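# Place the base on the conveyor belt, open side up

## Task

Put the base onto the conveyor belt so that its open side faces upward.

## Robot and tools

Robot: two 7-joint arms, left_arm and right_arm, each with a parallel two-finger gripper. Joint order in every row and every result list is waist, shoulder, upper arm roll, elbow, forearm roll, wrist pitch, wrist roll. Stated ranges (rad): waist, upper arm roll, forearm roll and wrist roll -69.115 to 69.115; shoulder -2.250 to 2.250; elbow -2.580 to 2.580; wrist pitch -2.100 to 2.100. A target more than 0.014 rad beyond a range end, and further out than the joint's last reported angle, gets the call refused. The true end may sit 0.014 rad either side; a joint driven into it stops there and the result may print "joint sent to its limit".

Frames: the scene frame has its origin at table-top height, halfway between the two nominal arm bases, +z up, +x out over the table, left_arm on the +y side (image left/right does not follow these names). Measured bases: left_arm at (+0.023, +0.429, +0.045) m, quat_wxyz (+1.000, 0, 0, +0.019); right_arm at (-0.025, -0.350, +0.045) m, quat_wxyz (+1.000, 0, 0, +0.031). Each arm's end_effector_position (m), end_effector_quat_wxyz, velocities and targets are reported in that arm's own base frame; fixed cameras and the table use the scene frame. Printed hand poses may be off by a few cm, more at long reach. Gripper axes: fingers point along its +z, open and close along its y. end_effector_position is the point between closed pads; fingertips extend about 19 mm past it when closed, 6 mm when fully open.

A row is always 18 plain numbers: left_arm's 7 joint target angles (absolute, rad), its gripper position, its gripper speed, then the same 9 for right_arm. Both gripper numbers lie in [-1, 1]. Position is an absolute opening: +1 fully open (85 mm), 0 about 45 mm, -1 closed; the mapping is uneven, so check position_measured_pct (roughly 50 minus 50 times the position number). Speed: about 20 mm/s at -1, 85 at 0, 150 at +1; faster closes and deeper requested positions squeeze harder (roughly 100 N per pad at -1 up to about 240 N at +1 on a 40 mm part). Grippers begin at +1. To grip, ask for a position a bit narrower than the part; to release, ask a few mm wider. To leave a gripper alone, resend the last position and speed, since 0 is itself a command. object_status: 0 moving, 1 blocked opening, 2 stopped on something short of the request (firm grip, current near 1000 mA), 3 reached the request or pads met (empty or soft grip). Hold the number steady up to 1.3 s after stopping before reading it.

Tools:
- execute_actions(actions, cameras): actions is a list of actions; each action is a table of up to 15 rows, one per 1/30 s step, and a shorter table repeats its last row to fill 15 steps. Images return only for an empty actions list (which also prints the full state) or when cameras names them.
- move(target, speed, blend, blocking, cameras): target is one 18-number row or a list of up to 15 rows, all absolute joint angles; every joint of both arms travels in sync, so hands trace curves. speed is rad/s for the joint with farthest to travel, 0.01 to 2, default 0.5, one value or one per target. blend (rad) rounds corners in a list; 0 stops at each. Paths last at least 0.5 s; over 10 s they fall short. Gripper numbers of later targets apply only once everything is at rest there. blocking=false returns after about 0.5 s while the motion continues; a new move replaces the running one. The result adds a "move:" line: done, off_target (resting over 0.01 rad from target), moving, held (a check withheld steps, or the clearance check ended it) or fault; limits=held if steps were withheld.
- wait(seconds 0 to 10): arms hold their last command; a running move carries on.
- stop(): brakes a running move; fingers keep going.
- zoom_image(camera, region): camera is cam_head_left or cam_head_right (each 504x504); region [x0, y0, x1, y1] pixels from top-left, at most 504 each way.
- clear_fault(arm): clears a reported torque fault on left_arm or right_arm.
- finished_scene(scene): ends the scene for good; scene is the current number (1 to 3). Make nothing else in that reply.

Motion limits: joint targets move at most 1.39 rad/s (first four joints) or 1.22 (last three), and each target stays within 0.304 or 0.266 rad of its measured angle, so big moves take several actions and may finish late. "Joint targets" shows what joints are driving toward; resend them to hold still.

Result lines: Joint positions, Joint velocities ("within noise" when still), Joint targets, Tool commands, joint torques (N m, positive toward larger angle, with per-unit offset and noise), Flange force along gripper x y z (includes held weight; noisy during acceleration; "no reading" near singular poses), motor temperatures, "joint command not followed" (the clearance check altered targets because arms came too close), MOTOR HOT (60 °C) and OVER-TEMPERATURE FAULT (75 °C, arm sinks for 30 to 60 s).

Cautions: arms are stiff, so a target a few mm past a firm surface presses very hard; fast moves strike harder. Torque limits are 104.5 N m for the first four joints and 51.3 for the last three; exceeding one, or straying 5 degrees from the plan, faults the arm until clear_fault. Keep arms from hitting each other, and never close one gripper on the other's fingers. Avoid dropping the base, releasing it while moving, slamming it down, gripping hard while it still rests on a surface, swinging it fast, or pushing anything off the work area. Loose objects may occasionally get nudged. Long holds, outstretched poses and pushing at unreachable poses heat motors. The base must stay on the belt, open side up, after the gripper lets go.

Each tool is called after ">>>" by a JSON object that holds its "method" and its "body", one argument or row to a line.

## Session

>>> {"method": "execute_actions", "body": {
  "actions": []
}}

>>> {"method": "zoom_image", "body": {
  "camera": "cam_head_left",
  "region": [100, 100, 400, 400]
}}

>>> {"method": "zoom_image", "body": {
  "camera": "cam_head_right",
  "region": [100, 100, 400, 400]
}}

Scene clock: 0.00 s.
left_arm: end_effector_position=(+0.3117, -0.3539, +0.2329) position_measured_pct=0.0 object_status=3 motor_current_ma=0 end_effector_quat_wxyz=(+0.106, +0.969, -0.121, +0.188) | right_arm: end_effector_position=(+0.1034, +0.0648, +0.2640) position_measured_pct=0.0 object_status=3 motor_current_ma=0 end_effector_quat_wxyz=(+0.046, +0.622, -0.635, +0.456)
Joint positions: left_arm=[0.442 0.225 0.502 1.991 -0.422 0.567 -0.595] | right_arm=[-1.461 0.219 -0.474 2.3 0.318 1.596 0.991]
Joint velocities: within noise
Joint torques (N m): no reading
Motor temperatures (°C): left_arm=[37 29 34 26 35 30 36] | right_arm=[28 30 29 27 32 40 39]
Flange force (N): no reading
Joint targets: left_arm=[0.442 0.225 0.502 1.991 -0.422 0.567 -0.595] | right_arm=[-1.461 0.219 -0.474 2.300 0.318 1.596 0.991]
Tool commands: left_gripper/position=+1.0 left_gripper/speed=+1.0 right_gripper/position=+1.0 right_gripper/speed=+1.0

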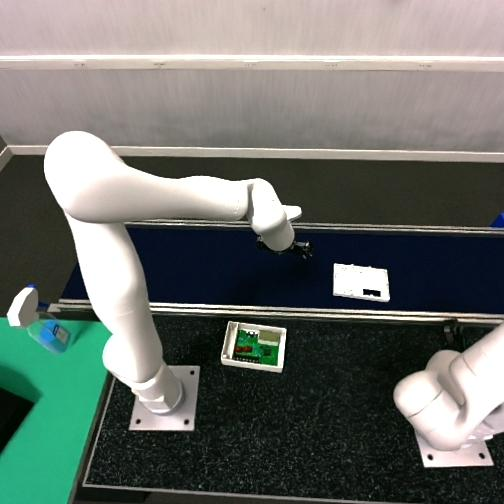

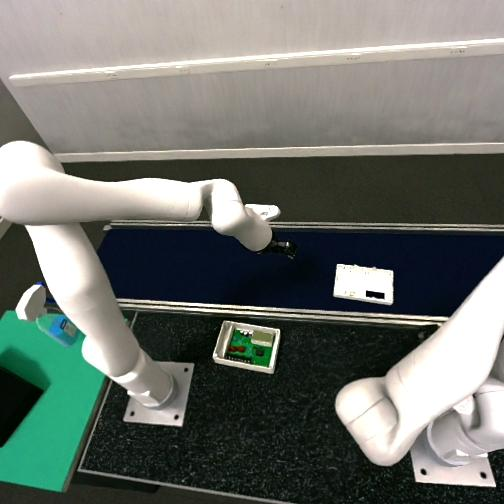

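Scaled by 1.680 from the camera's 504x504 image, which has a finer 720x720 frame.

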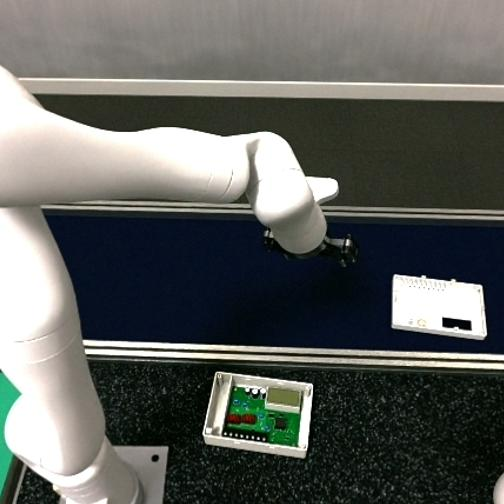

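Scaled by 1.680 from the camera's 504x504 image, which has a finer 720x720 frame.

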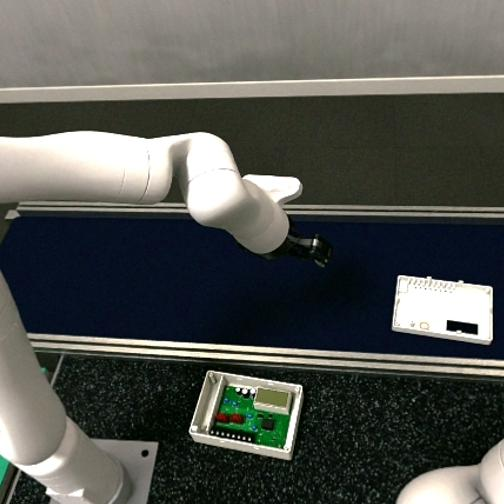

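>>> {"method": "move", "body": {
  "target": [0.71,0.225,0,2.413,0,0.504,0.59,-0.1,0,-1.461,0.219,-0.474,2.3,0.318,1.596,0.991,1,1],
  "speed": 1,
  "cameras": ["all"]
}}

>>> {"method": "zoom_image", "body": {
  "camera": "cam_head_left",
  "region": [180, 260, 340, 420]
}}

>>> {"method": "zoom_image", "body": {
  "camera": "cam_head_right",
  "region": [180, 260, 340, 420]
}}

Scene clock: 96.93 s.
left_arm: end_effector_position=(+0.1700, -0.1788, +0.1083) position_measured_pct=55.0 object_status=3 motor_current_ma=0 end_effector_quat_wxyz=(+0.000, +0.748, +0.663, +0.000) | right_arm: end_effector_position=(+0.1032, +0.0650, +0.2640) position_measured_pct=0.0 object_status=3 motor_current_ma=0 end_effector_quat_wxyz=(+0.046, +0.622, -0.635, +0.456)
Joint positions: left_arm=[0.71 0.225 0 2.413 0 0.504 0.59] | right_arm=[-1.461 0.219 -0.474 2.3 0.318 1.596 0.991]
Joint torques (N m): left_arm=[-0.11 -6.53 -0.33 -6.05 0.12 0.27 -0.25] | right_arm=[-1.23 -7.95 -0.52 -2.81 0.58 2.46 -0.3]
Flange force (N): left_arm=[4.1 -7.9 -3.1] | right_arm=[-1.8 -3.1 0.3]
Joint targets: left_arm=[0.710 0.225 0.000 2.413 0.000 0.504 0.590] | right_arm=[-1.461 0.219 -0.474 2.300 0.318 1.596 0.991]
move: done

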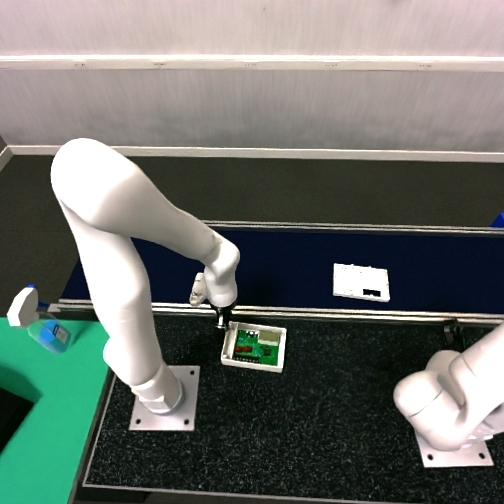

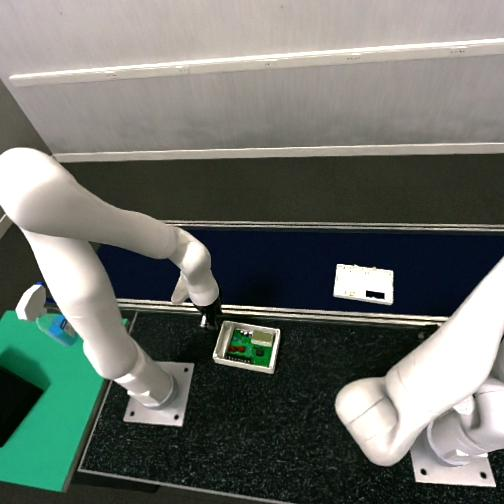

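Scaled by 3.150 from the camera's 504x504 image, which has a finer 720x720 frame.

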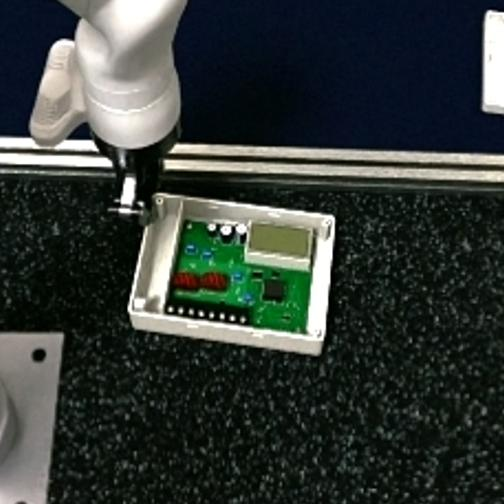

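Scaled by 3.150 from the camera's 504x504 image, which has a finer 720x720 frame.

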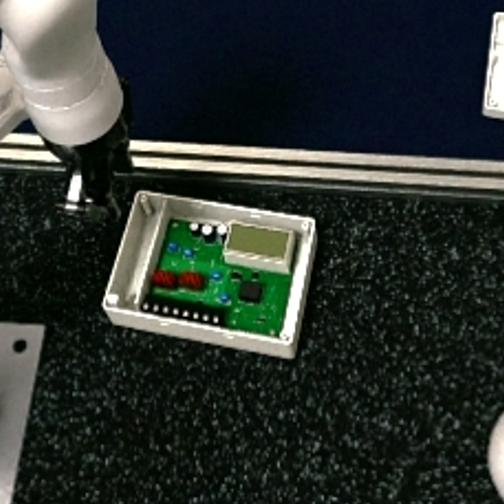

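>>> {"method": "move", "body": {
  "target": [0.71,0.444,0,2.4895,0,0.208,-0.98,-0.1,0,-1.461,0.219,-0.474,2.3,0.318,1.596,0.991,1,1],
  "speed": 1,
  "cameras": ["all"]
}}

>>> {"method": "zoom_image", "body": {
  "camera": "cam_head_left",
  "region": [180, 280, 300, 400]
}}

>>> {"method": "zoom_image", "body": {
  "camera": "cam_head_right",
  "region": [180, 280, 300, 400]
}}

Scene clock: 124.33 s.
left_arm: end_effector_position=(+0.1701, -0.1790, +0.0459) position_measured_pct=55.0 object_status=3 motor_current_ma=0 end_effector_quat_wxyz=(+0.000, +0.998, -0.060, +0.000) | right_arm: end_effector_position=(+0.1032, +0.0650, +0.2640) position_measured_pct=0.0 object_status=3 motor_current_ma=0 end_effector_quat_wxyz=(+0.046, +0.622, -0.635, +0.456)
Joint positions: left_arm=[0.71 0.444 0 2.489 0 0.208 -0.98] | right_arm=[-1.461 0.219 -0.474 2.3 0.318 1.596 0.991]
Joint torques (N m): left_arm=[-0.07 -8.29 -0.3 -3.52 0.2 0.3 -0.21] | right_arm=[-1.23 -7.95 -0.5 -2.83 0.6 2.47 -0.32]
Flange force (N): left_arm=[-6.0 -4.4 -5.4] | right_arm=[-1.7 -3.0 0.4]
Joint targets: left_arm=[0.710 0.444 0.000 2.489 0.000 0.208 -0.980] | right_arm=[-1.461 0.219 -0.474 2.300 0.318 1.596 0.991]
move: done

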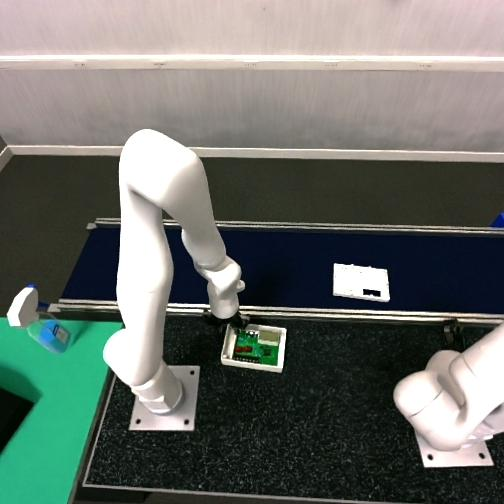

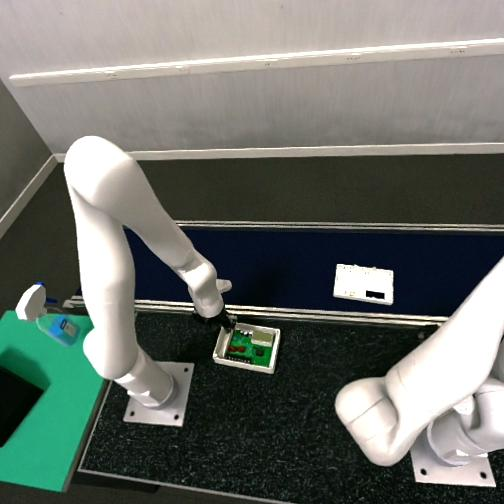

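Scaled by 4.200 from the camera's 504x504 image, which has a finer 720x720 frame.

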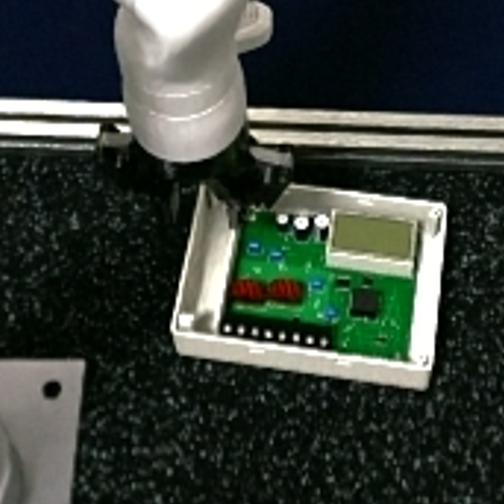

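Scaled by 4.200 from the camera's 504x504 image, which has a finer 720x720 frame.

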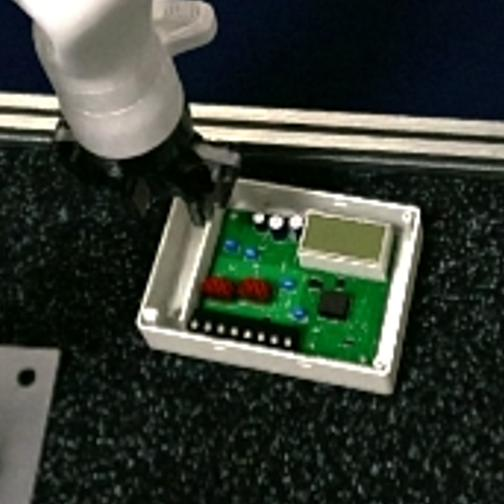

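>>> {"method": "move", "body": {
  "target": [0.707,0.53,0,2.555,0,0.056,-0.963,-0.5,0,-1.461,0.219,-0.474,2.3,0.318,1.596,0.991,1,1],
  "speed": 0.4,
  "cameras": ["all"]
}}

>>> {"method": "zoom_image", "body": {
  "camera": "cam_head_left",
  "region": [200, 300, 270, 370]
}}

>>> {"method": "zoom_image", "body": {
  "camera": "cam_head_right",
  "region": [200, 300, 270, 370]
}}

Scene clock: 159.83 s.
left_arm: end_effector_position=(+0.1592, -0.1687, +0.0227) position_measured_pct=74.9 object_status=3 motor_current_ma=0 end_effector_quat_wxyz=(+0.000, +0.999, -0.050, +0.000) | right_arm: end_effector_position=(+0.1032, +0.0650, +0.2640) position_measured_pct=0.0 object_status=3 motor_current_ma=0 end_effector_quat_wxyz=(+0.046, +0.622, -0.635, +0.456)
Joint positions: left_arm=[0.707 0.53 0 2.555 0 0.056 -0.963] | right_arm=[-1.461 0.219 -0.474 2.3 0.318 1.596 0.991]
Joint torques (N m): left_arm=[-0.09 -8.43 -0.32 -2.17 0.2 0.22 -0.26] | right_arm=[-1.3 -7.92 -0.6 -2.88 0.54 2.46 -0.3]
Flange force (N): left_arm=[-5.1 -3.7 -7.3] | right_arm=[-1.8 -3.4 0.6]
Joint targets: left_arm=[0.707 0.530 0.000 2.555 0.000 0.056 -0.963] | right_arm=[-1.461 0.219 -0.474 2.300 0.318 1.596 0.991]
move: done

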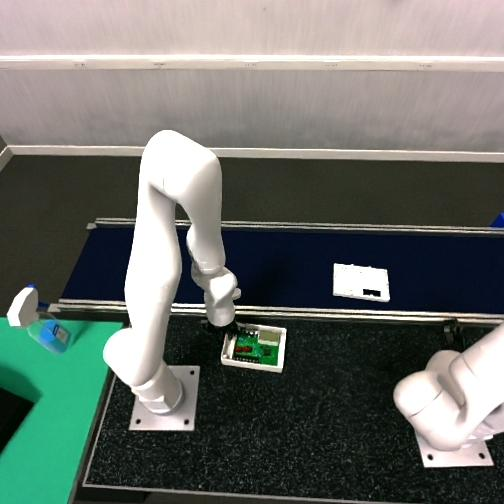

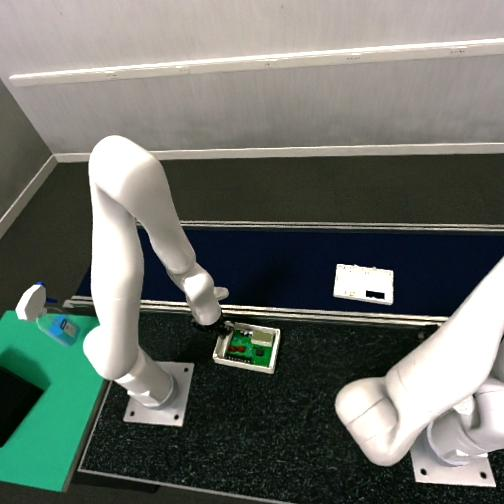

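Scaled by 7.200 from the camera's 504x504 image, which has a finer 720x720 frame.

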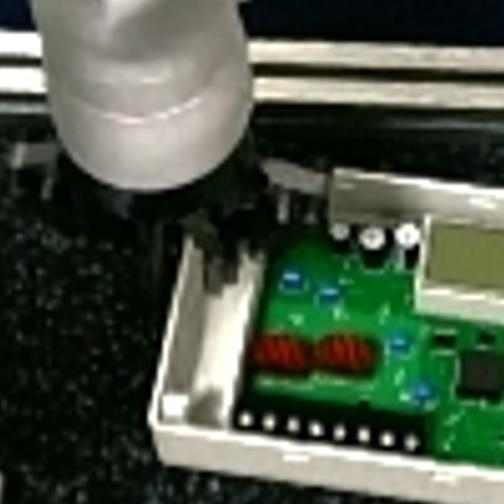

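Scaled by 7.200 from the camera's 504x504 image, which has a finer 720x720 frame.

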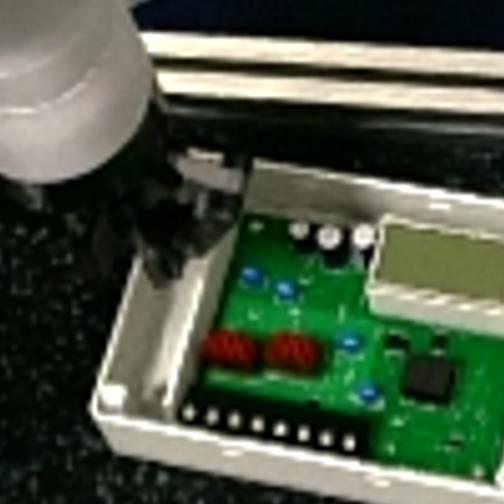

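>>> {"method": "move", "body": {
  "target": [0.707,0.651,0,2.569,0,-0.078,-0.963,-0.5,0,-1.461,0.219,-0.474,2.3,0.318,1.596,0.991,1,1],
  "speed": 0.25,
  "cameras": ["all"]
}}

>>> {"method": "zoom_image", "body": {
  "camera": "cam_head_left",
  "region": [200, 300, 300, 400]
}}

>>> {"method": "zoom_image", "body": {
  "camera": "cam_head_right",
  "region": [200, 300, 300, 400]
}}

Scene clock: 174.50 s.
left_arm: end_effector_position=(+0.1589, -0.1684, -0.0052) position_measured_pct=74.9 object_status=3 motor_current_ma=0 end_effector_quat_wxyz=(+0.000, +0.999, -0.050, +0.000) | right_arm: end_effector_position=(+0.1032, +0.0650, +0.2640) position_measured_pct=0.0 object_status=3 motor_current_ma=0 end_effector_quat_wxyz=(+0.046, +0.622, -0.635, +0.456)
Joint positions: left_arm=[0.707 0.651 0 2.569 0 -0.078 -0.963] | right_arm=[-1.461 0.219 -0.474 2.3 0.318 1.596 0.991]
Joint torques (N m): left_arm=[-0.05 -9.35 -0.17 -0.85 0.2 0.3 -0.21] | right_arm=[-1.18 -7.96 -0.61 -2.86 0.57 2.45 -0.33]
Flange force (N): left_arm=[-4.2 -3.2 -7.3] | right_arm=[-1.8 -3.2 0.4]
Joint targets: left_arm=[0.707 0.651 0.000 2.569 0.000 -0.078 -0.963] | right_arm=[-1.461 0.219 -0.474 2.300 0.318 1.596 0.991]
move: done

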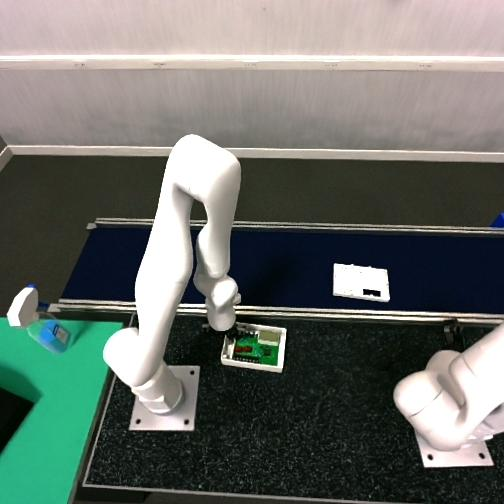

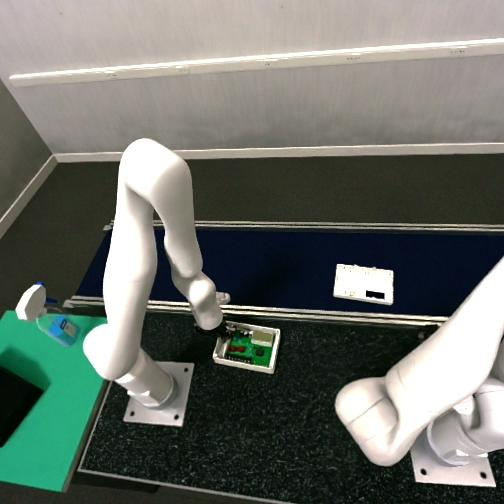

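Scaled by 5.040 from the camera's 504x504 image, which has a finer 720x720 frame.

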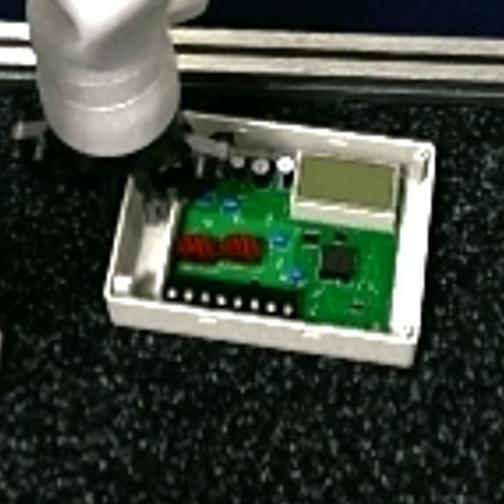

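Scaled by 5.040 from the camera's 504x504 image, which has a finer 720x720 frame.

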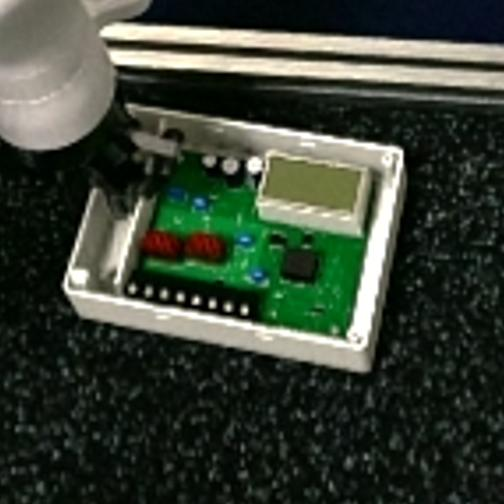

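>>> {"method": "move", "body": {
  "target": [0.707,0.651,0,2.569,0,-0.078,-0.963,-1,-1,-1.461,0.219,-0.474,2.3,0.318,1.596,0.991,1,1]
}}

>>> {"method": "wait", "body": {
  "seconds": 0.5,
  "cameras": ["all"]
}}

>>> {"method": "zoom_image", "body": {
  "camera": "cam_head_left",
  "region": [200, 300, 300, 400]
}}

Scene clock: 182.10 s.
left_arm: end_effector_position=(+0.1589, -0.1684, -0.0052) position_measured_pct=97.0 object_status=0 motor_current_ma=1000 end_effector_quat_wxyz=(+0.000, +0.999, -0.050, +0.000) | right_arm: end_effector_position=(+0.1032, +0.0650, +0.2640) position_measured_pct=0.0 object_status=3 motor_current_ma=0 end_effector_quat_wxyz=(+0.046, +0.622, -0.635, +0.456)
Joint positions: left_arm=[0.707 0.651 0 2.569 0 -0.078 -0.963] | right_arm=[-1.461 0.219 -0.474 2.3 0.318 1.596 0.991]
Joint torques (N m): left_arm=[-0.47 -7.56 -0.84 -2.26 0.45 -0.25 -0.02] | right_arm=[-1.2 -7.91 -0.56 -2.89 0.59 2.4 -0.3]
Flange force (N): left_arm=[-6.2 -3.7 -17.3] | right_arm=[-1.5 -3.1 0.3]
Joint targets: left_arm=[0.707 0.651 0.000 2.569 0.000 -0.078 -0.963] | right_arm=[-1.461 0.219 -0.474 2.300 0.318 1.596 0.991]
move: done

Scene clock: 182.60 s.
left_arm: end_effector_position=(+0.1589, -0.1684, -0.0052) position_measured_pct=97.0 object_status=2 motor_current_ma=1000 end_effector_quat_wxyz=(+0.000, +0.999, -0.050, +0.000) | right_arm: end_effector_position=(+0.1032, +0.0650, +0.2640) position_measured_pct=0.0 object_status=3 motor_current_ma=0 end_effector_quat_wxyz=(+0.046, +0.622, -0.635, +0.456)
Joint positions: left_arm=[0.707 0.651 0 2.569 0 -0.078 -0.963] | right_arm=[-1.461 0.219 -0.474 2.3 0.318 1.596 0.991]
Joint torques (N m): left_arm=[-0.51 -7.67 -0.84 -2.33 0.46 -0.27 0] | right_arm=[-1.21 -7.91 -0.58 -2.9 0.54 2.46 -0.35]
Flange force (N): left_arm=[-6.4 -3.7 -16.9] | right_arm=[-1.6 -3.3 0.6]
Joint targets: left_arm=[0.707 0.651 0.000 2.569 0.000 -0.078 -0.963] | right_arm=[-1.461 0.219 -0.474 2.300 0.318 1.596 0.991]
Tool commands: left_gripper/position=-1.0 left_gripper/speed=-1.0 right_gripper/position=+1.0 right_gripper/speed=+1.0
wait: 0.50 s; at rest by 0.17 s

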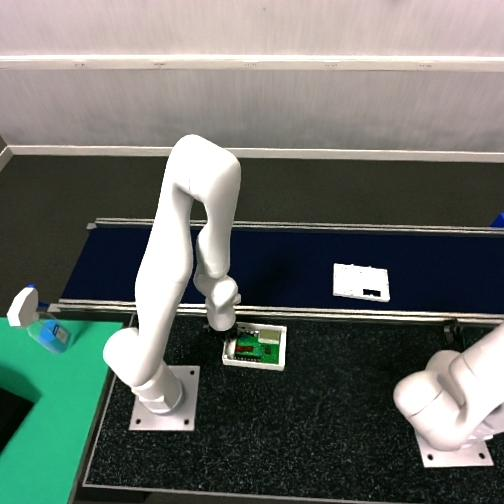

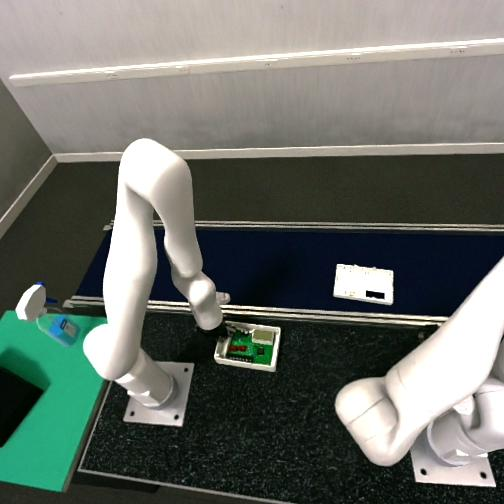

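Scaled by 5.040 from the camera's 504x504 image, which has a finer 720x720 frame.

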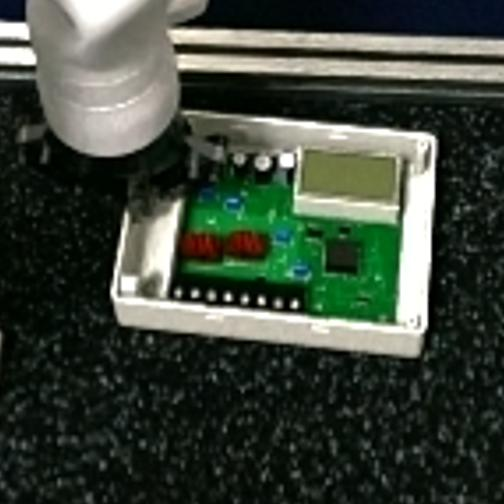

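>>> {"method": "move", "body": {
  "target": [
    [0.707,0.53,0,2.555,0,0.056,-0.963,-1,-1,-1.461,0.219,-0.474,2.3,0.318,1.596,0.991,1,1],
    [0.707,0.175,0,2.443,0,0.523,-0.963,-1,-1,-1.461,0.219,-0.474,2.3,0.318,1.596,0.991,1,1]
  ],
  "speed": [0.3,0.4],
  "blend": 0.05,
  "cameras": ["all"]
}}

>>> {"method": "zoom_image", "body": {
  "camera": "cam_head_left",
  "region": [180, 240, 320, 380]
}}

Scene clock: 227.10 s.
left_arm: end_effector_position=(+0.1592, -0.1687, +0.1156) position_measured_pct=97.0 object_status=2 motor_current_ma=1000 end_effector_quat_wxyz=(+0.000, +0.999, -0.050, +0.000) | right_arm: end_effector_position=(+0.1032, +0.0650, +0.2640) position_measured_pct=0.0 object_status=3 motor_current_ma=0 end_effector_quat_wxyz=(+0.046, +0.622, -0.635, +0.456)
Joint positions: left_arm=[0.707 0.175 0 2.443 0 0.523 -0.963] | right_arm=[-1.461 0.219 -0.474 2.3 0.318 1.596 0.991]
Joint torques (N m): left_arm=[-0.13 -6.67 -0.32 -6.82 0.3 0.13 -0.25] | right_arm=[-1.15 -7.93 -0.55 -2.8 0.59 2.48 -0.32]
Flange force (N): left_arm=[-7.9 -3.9 0.5] | right_arm=[-1.7 -2.9 0.3]
Joint targets: left_arm=[0.707 0.175 0.000 2.443 0.000 0.523 -0.963] | right_arm=[-1.461 0.219 -0.474 2.300 0.318 1.596 0.991]
move: done

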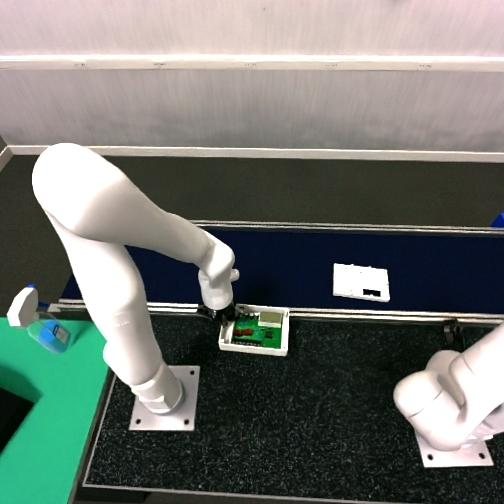

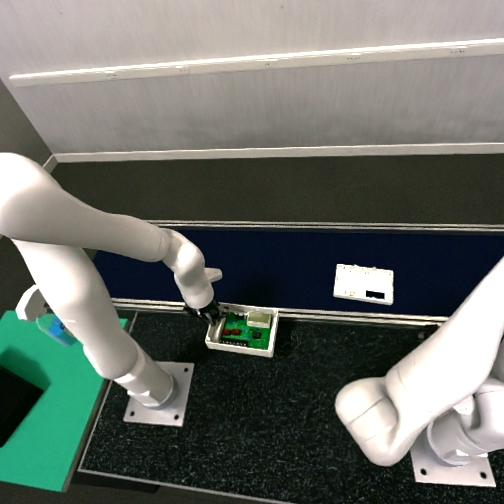

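Scaled by 3.600 from the camera's 504x504 image, which has a finer 720x720 frame.

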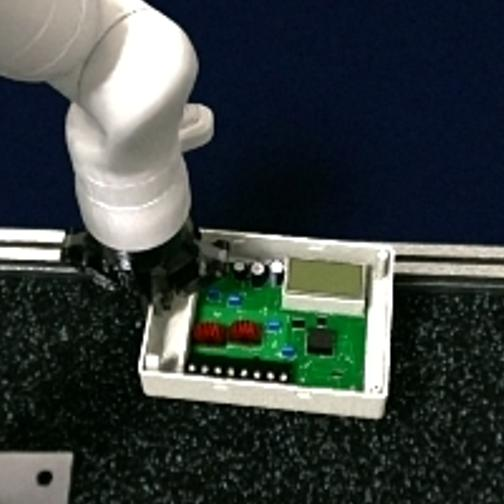

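>>> {"method": "move", "body": {
  "target": [0.347,0.6086,0,1.7525,0,0.7805,-1.261,-1,-1,-1.461,0.219,-0.474,2.3,0.318,1.596,0.991,1,1],
  "speed": 0.5,
  "cameras": ["all"]
}}

>>> {"method": "zoom_image", "body": {
  "camera": "cam_head_left",
  "region": [180, 200, 320, 340]
}}

Scene clock: 235.67 s.
left_arm: end_effector_position=(+0.4257, -0.1804, +0.0954) position_measured_pct=97.0 object_status=2 motor_current_ma=1000 end_effector_quat_wxyz=(+0.000, +1.000, -0.019, +0.000) | right_arm: end_effector_position=(+0.1032, +0.0650, +0.2640) position_measured_pct=0.0 object_status=3 motor_current_ma=0 end_effector_quat_wxyz=(+0.046, +0.622, -0.635, +0.456)
Joint positions: left_arm=[0.347 0.609 0 1.753 0 0.78 -1.261] | right_arm=[-1.461 0.219 -0.474 2.3 0.318 1.596 0.991]
Joint torques (N m): left_arm=[-0.28 -16.52 -0.02 -8.78 0.34 0.21 -0.25] | right_arm=[-1.15 -7.96 -0.5 -2.86 0.62 2.43 -0.34]
Flange force (N): left_arm=[-10.9 -2.9 0.7] | right_arm=[-1.6 -2.9 0.2]
Joint targets: left_arm=[0.347 0.609 0.000 1.752 0.000 0.781 -1.261] | right_arm=[-1.461 0.219 -0.474 2.300 0.318 1.596 0.991]
move: done

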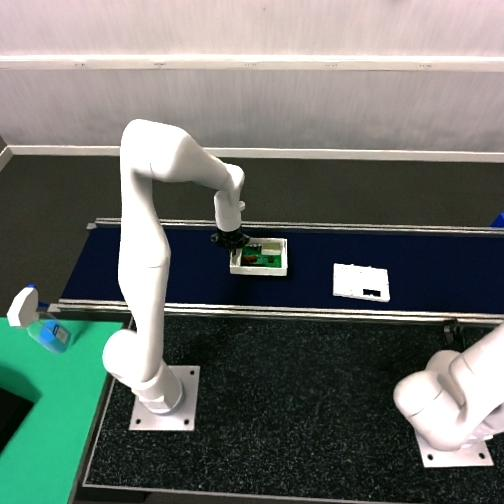

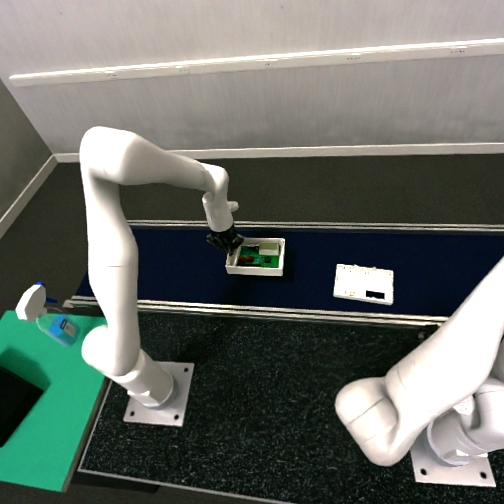

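Scaled by 3.600 from the camera's 504x504 image, which has a finer 720x720 frame.

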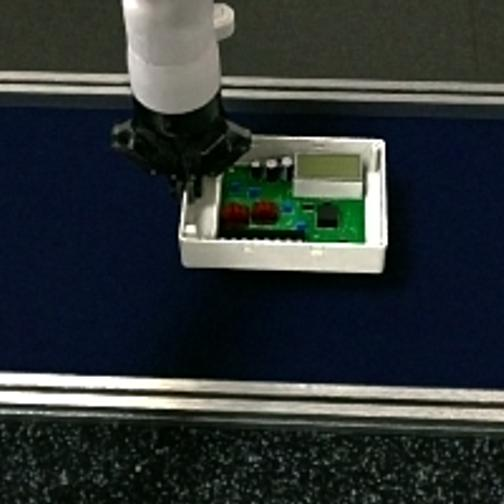

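>>> {"method": "move", "body": {
  "target": [
    [0.347,0.7287,0,1.7975,0,0.6154,-1.261,-1,-1,-1.461,0.219,-0.474,2.3,0.318,1.596,0.991,1,1],
    [0.347,0.7696,0,1.8045,0,0.5675,-1.261,-1,-1,-1.461,0.219,-0.474,2.3,0.318,1.596,0.991,1,1]
  ],
  "speed": [0.2,0.06],
  "blend": 0.01,
  "cameras": ["all"]
}}

>>> {"method": "zoom_image", "body": {
  "camera": "cam_head_left",
  "region": [180, 200, 320, 340]
}}

Scene clock: 251.20 s.
left_arm: end_effector_position=(+0.4258, -0.1804, +0.0107) position_measured_pct=97.0 object_status=2 motor_current_ma=1000 end_effector_quat_wxyz=(+0.000, +1.000, -0.019, +0.000) | right_arm: end_effector_position=(+0.1032, +0.0650, +0.2640) position_measured_pct=0.0 object_status=3 motor_current_ma=0 end_effector_quat_wxyz=(+0.046, +0.622, -0.635, +0.456)
Joint positions: left_arm=[0.347 0.769 0 1.804 0 0.568 -1.261] | right_arm=[-1.461 0.219 -0.474 2.3 0.318 1.596 0.991]
Joint torques (N m): left_arm=[-0.02 -17.49 0.04 -7.19 0.3 0.19 -0.2] | right_arm=[-1.19 -7.95 -0.56 -2.89 0.57 2.42 -0.28]
Flange force (N): left_arm=[-10.0 -3.4 -1.5] | right_arm=[-1.7 -3.0 0.4]
Joint targets: left_arm=[0.347 0.770 0.000 1.804 0.000 0.567 -1.261] | right_arm=[-1.461 0.219 -0.474 2.300 0.318 1.596 0.991]
move: done

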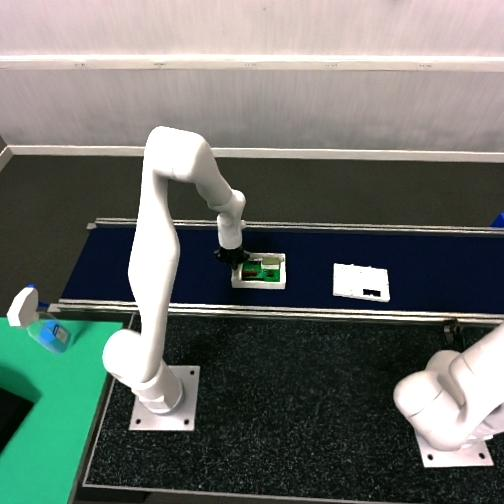

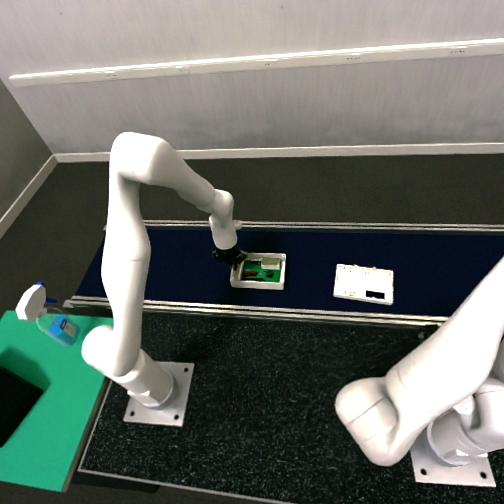

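Scaled by 3.600 from the camera's 504x504 image, which has a finer 720x720 frame.

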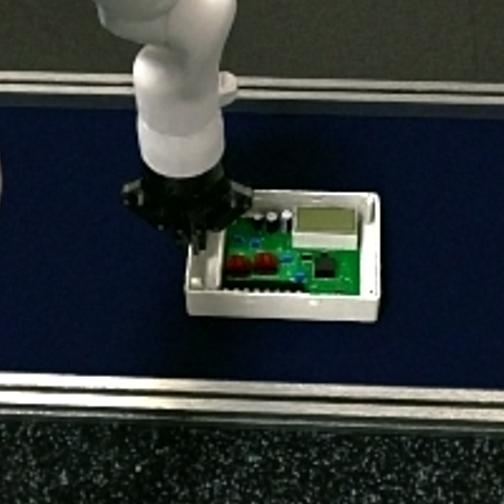

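>>> {"method": "move", "body": {
  "target": [0.347,0.7901,0,1.8073,0,0.5442,-1.261,-1,-1,-1.461,0.219,-0.474,2.3,0.318,1.596,0.991,1,1],
  "speed": 0.04
}}

>>> {"method": "move", "body": {
  "target": [0.347,0.7987,0,1.8078,0,0.535,-1.261,-1,-1,-1.461,0.219,-0.474,2.3,0.318,1.596,0.991,1,1],
  "speed": 0.03,
  "cameras": ["all"]
}}

>>> {"method": "zoom_image", "body": {
  "camera": "cam_head_left",
  "region": [200, 230, 320, 350]
}}

Scene clock: 262.40 s.
left_arm: end_effector_position=(+0.4259, -0.1805, +0.0011) position_measured_pct=97.0 object_status=2 motor_current_ma=1000 end_effector_quat_wxyz=(+0.000, +1.000, -0.019, +0.000) | right_arm: end_effector_position=(+0.1032, +0.0650, +0.2640) position_measured_pct=0.0 object_status=3 motor_current_ma=0 end_effector_quat_wxyz=(+0.046, +0.622, -0.635, +0.456)
Joint positions: left_arm=[0.347 0.789 0 1.807 0 0.544 -1.261] | right_arm=[-1.461 0.219 -0.474 2.3 0.318 1.596 0.991]
Joint torques (N m): left_arm=[0.42 47.17 -0.22 -2.88 0.84 -12.75 0.03] | right_arm=[-1.26 -7.93 -0.58 -2.89 0.59 2.44 -0.35]
Flange force (N): left_arm=[-44.2 -17.9 -167.9] | right_arm=[-1.6 -3.3 0.5]
Joint targets: left_arm=[0.347 0.790 0.000 1.807 0.000 0.544 -1.261] | right_arm=[-1.461 0.219 -0.474 2.300 0.318 1.596 0.991]
move: done

Scene clock: 263.10 s.
left_arm: end_effector_position=(+0.4264, -0.1806, -0.0022) position_measured_pct=97.0 object_status=2 motor_current_ma=1000 end_effector_quat_wxyz=(+0.000, +1.000, -0.019, +0.001) | right_arm: end_effector_position=(+0.1032, +0.0650, +0.2640) position_measured_pct=0.0 object_status=3 motor_current_ma=0 end_effector_quat_wxyz=(+0.046, +0.622, -0.635, +0.456)
Joint positions: left_arm=[0.347 0.796 0 1.808 0 0.535 -1.261] | right_arm=[-1.461 0.219 -0.474 2.3 0.318 1.596 0.991]
Joint torques (N m): left_arm=[1.67 58.83 0.82 -2.01 1.39 -14.83 0.14] | right_arm=[-1.2 -7.97 -0.59 -2.86 0.57 2.47 -0.33]
Flange force (N): left_arm=[-48.2 -22.7 -197.9] | right_arm=[-1.8 -3.1 0.5]
Joint targets: left_arm=[0.347 0.799 0.000 1.808 0.000 0.535 -1.261] | right_arm=[-1.461 0.219 -0.474 2.300 0.318 1.596 0.991]
TORQUE WARNING: the torque sensor of the shoulder of the left arm reached its warning level (56.7 N m). A warning alone does not stop the arm.
move: done

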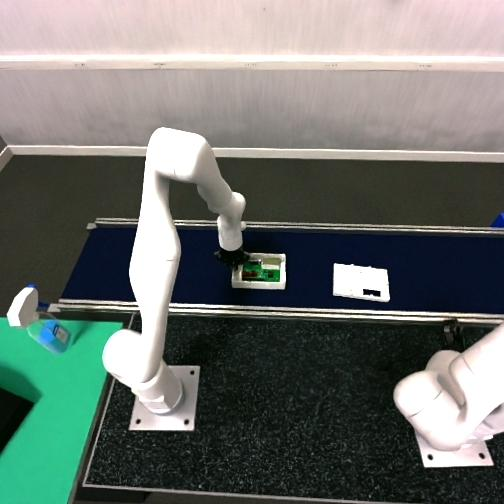

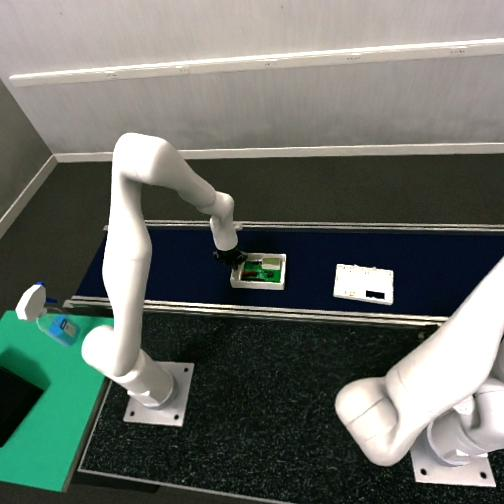

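Scaled by 4.200 from the camera's 504x504 image, which has a finer 720x720 frame.

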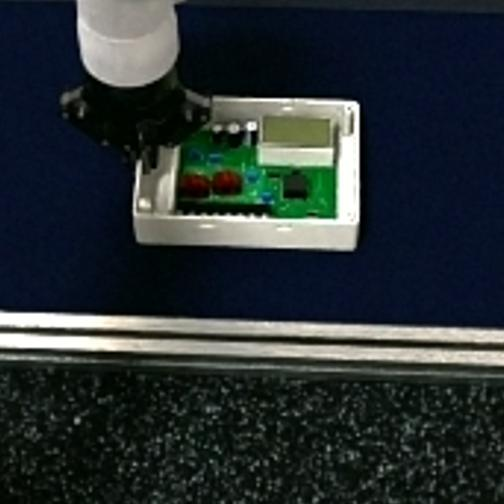

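>>> {"method": "move", "body": {
  "target": [0.347,0.779,0,1.8058,0,0.557,-1.261,-1,-1,-1.461,0.219,-0.474,2.3,0.318,1.596,0.991,1,1],
  "speed": 0.05
}}

Scene clock: 268.03 s.
left_arm: end_effector_position=(+0.4257, -0.1804, +0.0060) position_measured_pct=97.0 object_status=2 motor_current_ma=1000 end_effector_quat_wxyz=(+0.000, +1.000, -0.019, +0.000) | right_arm: end_effector_position=(+0.1032, +0.0650, +0.2640) position_measured_pct=0.0 object_status=3 motor_current_ma=0 end_effector_quat_wxyz=(+0.046, +0.622, -0.635, +0.456)
Joint positions: left_arm=[0.347 0.779 0 1.806 0 0.557 -1.261] | right_arm=[-1.461 0.219 -0.474 2.3 0.318 1.596 0.991]
Joint torques (N m): left_arm=[-0.07 -17.81 0.06 -7.08 0.34 0.3 -0.24] | right_arm=[-1.14 -7.92 -0.54 -2.82 0.53 2.47 -0.31]
Flange force (N): left_arm=[-9.9 -3.2 -0.8] | right_arm=[-1.7 -3.0 0.3]
Joint targets: left_arm=[0.347 0.779 0.000 1.806 0.000 0.557 -1.261] | right_arm=[-1.461 0.219 -0.474 2.300 0.318 1.596 0.991]
TORQUE WARNING: the torque sensor of the shoulder of the left arm reached its warning level (56.7 N m). A warning alone does not stop the arm.
move: done

>>> {"method": "move", "body": {
  "target": [0.347,0.787,0,1.807,0,0.5477,-1.261,-1,-1,-1.461,0.219,-0.474,2.3,0.318,1.596,0.991,1,1],
  "speed": 0.03
}}

Scene clock: 274.20 s.
left_arm: end_effector_position=(+0.4257, -0.1804, +0.0022) position_measured_pct=97.0 object_status=2 motor_current_ma=1000 end_effector_quat_wxyz=(+0.000, +1.000, -0.019, +0.000) | right_arm: end_effector_position=(+0.1032, +0.0650, +0.2640) position_measured_pct=0.0 object_status=3 motor_current_ma=0 end_effector_quat_wxyz=(+0.046, +0.622, -0.635, +0.456)
Joint positions: left_arm=[0.347 0.787 0 1.807 0 0.548 -1.261] | right_arm=[-1.461 0.219 -0.474 2.3 0.318 1.596 0.991]
Joint torques (N m): left_arm=[0.13 -16.81 -0.04 -6.72 0.21 0.3 -0.25] | right_arm=[-1.27 -7.93 -0.53 -2.87 0.58 2.44 -0.31]
Flange force (N): left_arm=[-10.0 -3.7 -3.2] | right_arm=[-1.6 -3.2 0.5]
Joint targets: left_arm=[0.347 0.787 0.000 1.807 0.000 0.548 -1.261] | right_arm=[-1.461 0.219 -0.474 2.300 0.318 1.596 0.991]
move: done

>>> {"method": "move", "body": {
  "target": [
    [0.347,0.7885,0,1.8072,0,0.546,-1.261,-1,-1,-1.461,0.219,-0.474,2.3,0.318,1.596,0.991,1,1],
    [0.347,0.7885,0,1.8072,0,0.546,-1.261,-0.6,-1,-1.461,0.219,-0.474,2.3,0.318,1.596,0.991,1,1]
  ],
  "speed": 0.03,
  "cameras": ["all"]
}}

>>> {"method": "zoom_image", "body": {
  "camera": "cam_head_left",
  "region": [200, 230, 320, 350]
}}

Scene clock: 289.40 s.
left_arm: end_effector_position=(+0.4257, -0.1804, +0.0014) position_measured_pct=80.1 object_status=0 motor_current_ma=0 end_effector_quat_wxyz=(+0.000, +1.000, -0.019, +0.000) | right_arm: end_effector_position=(+0.1032, +0.0650, +0.2640) position_measured_pct=0.0 object_status=3 motor_current_ma=0 end_effector_quat_wxyz=(+0.046, +0.622, -0.635, +0.456)
Joint positions: left_arm=[0.347 0.789 0 1.807 0 0.546 -1.261] | right_arm=[-1.461 0.219 -0.474 2.3 0.318 1.596 0.991]
Joint torques (N m): left_arm=[-0.08 -16.52 -0.13 -6.45 0.13 0.27 -0.19] | right_arm=[-1.25 -7.99 -0.55 -2.87 0.56 2.42 -0.29]
Flange force (N): left_arm=[-9.5 -3.1 -3.9] | right_arm=[-1.8 -3.1 0.4]
Joint targets: left_arm=[0.347 0.789 0.000 1.807 0.000 0.546 -1.261] | right_arm=[-1.461 0.219 -0.474 2.300 0.318 1.596 0.991]
move: done

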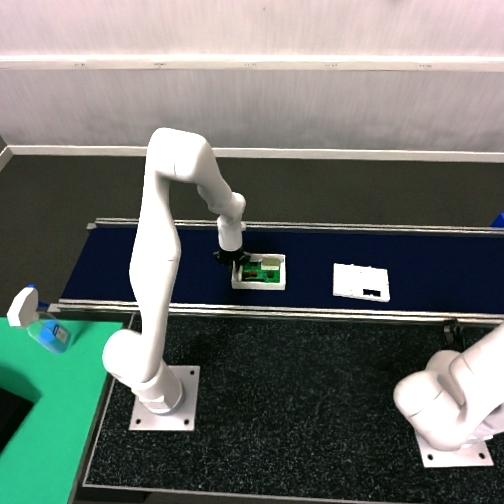

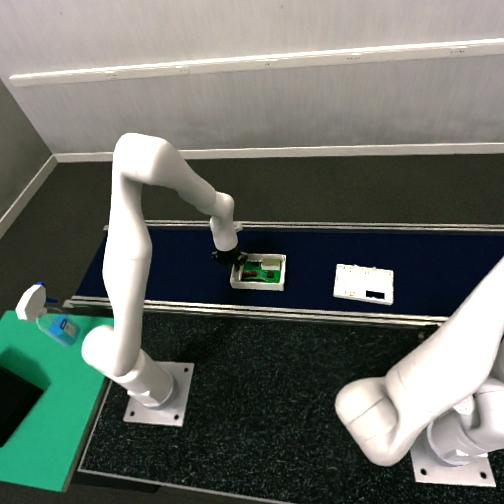

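Scaled by 4.200 from the camera's 504x504 image, which has a finer 720x720 frame.

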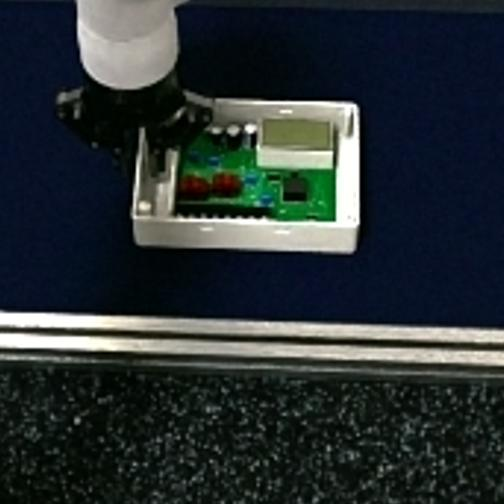

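Released; lift out.

>>> {"method": "move", "body": {
  "target": [
    [0.347,0.7287,0,1.7975,0,0.6154,-1.261,-0.6,-1,-1.461,0.219,-0.474,2.3,0.318,1.596,0.991,1,1],
    [0.347,0.5886,0,1.7325,0,0.8205,-1.261,-0.6,-1,-1.461,0.219,-0.474,2.3,0.318,1.596,0.991,1,1]
  ],
  "speed": [0.15,0.4],
  "blend": 0.02,
  "cameras": ["all"]
}}

Scene clock: 294.87 s.
left_arm: end_effector_position=(+0.4275, -0.1810, +0.1091) position_measured_pct=80.1 object_status=3 motor_current_ma=0 end_effector_quat_wxyz=(+0.000, +1.000, -0.019, +0.000) | right_arm: end_effector_position=(+0.1032, +0.0650, +0.2640) position_measured_pct=0.0 object_status=3 motor_current_ma=0 end_effector_quat_wxyz=(+0.046, +0.622, -0.635, +0.456)
Joint positions: left_arm=[0.347 0.589 0 1.733 0 0.82 -1.261] | right_arm=[-1.461 0.219 -0.474 2.3 0.318 1.596 0.991]
Joint torques (N m): left_arm=[0.01 -15.11 -0.23 -8.35 0.14 0.24 -0.21] | right_arm=[-1.25 -8 -0.55 -2.84 0.54 2.47 -0.32]
Flange force (N): left_arm=[-10.7 -3.5 -1.7] | right_arm=[-2.0 -3.2 0.5]
Joint targets: left_arm=[0.347 0.589 0.000 1.733 0.000 0.820 -1.261] | right_arm=[-1.461 0.219 -0.474 2.300 0.318 1.596 0.991]
move: done

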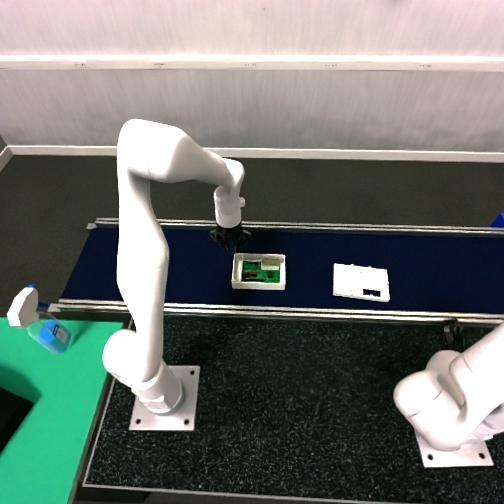

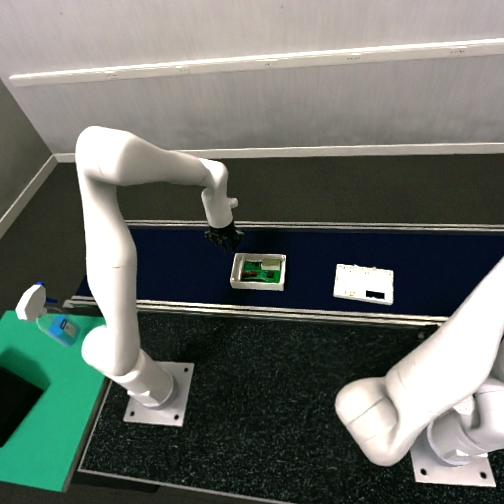

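>>> {"method": "finished_scene", "body": {
  "scene": 2
}}

The scene is finished: the task was done.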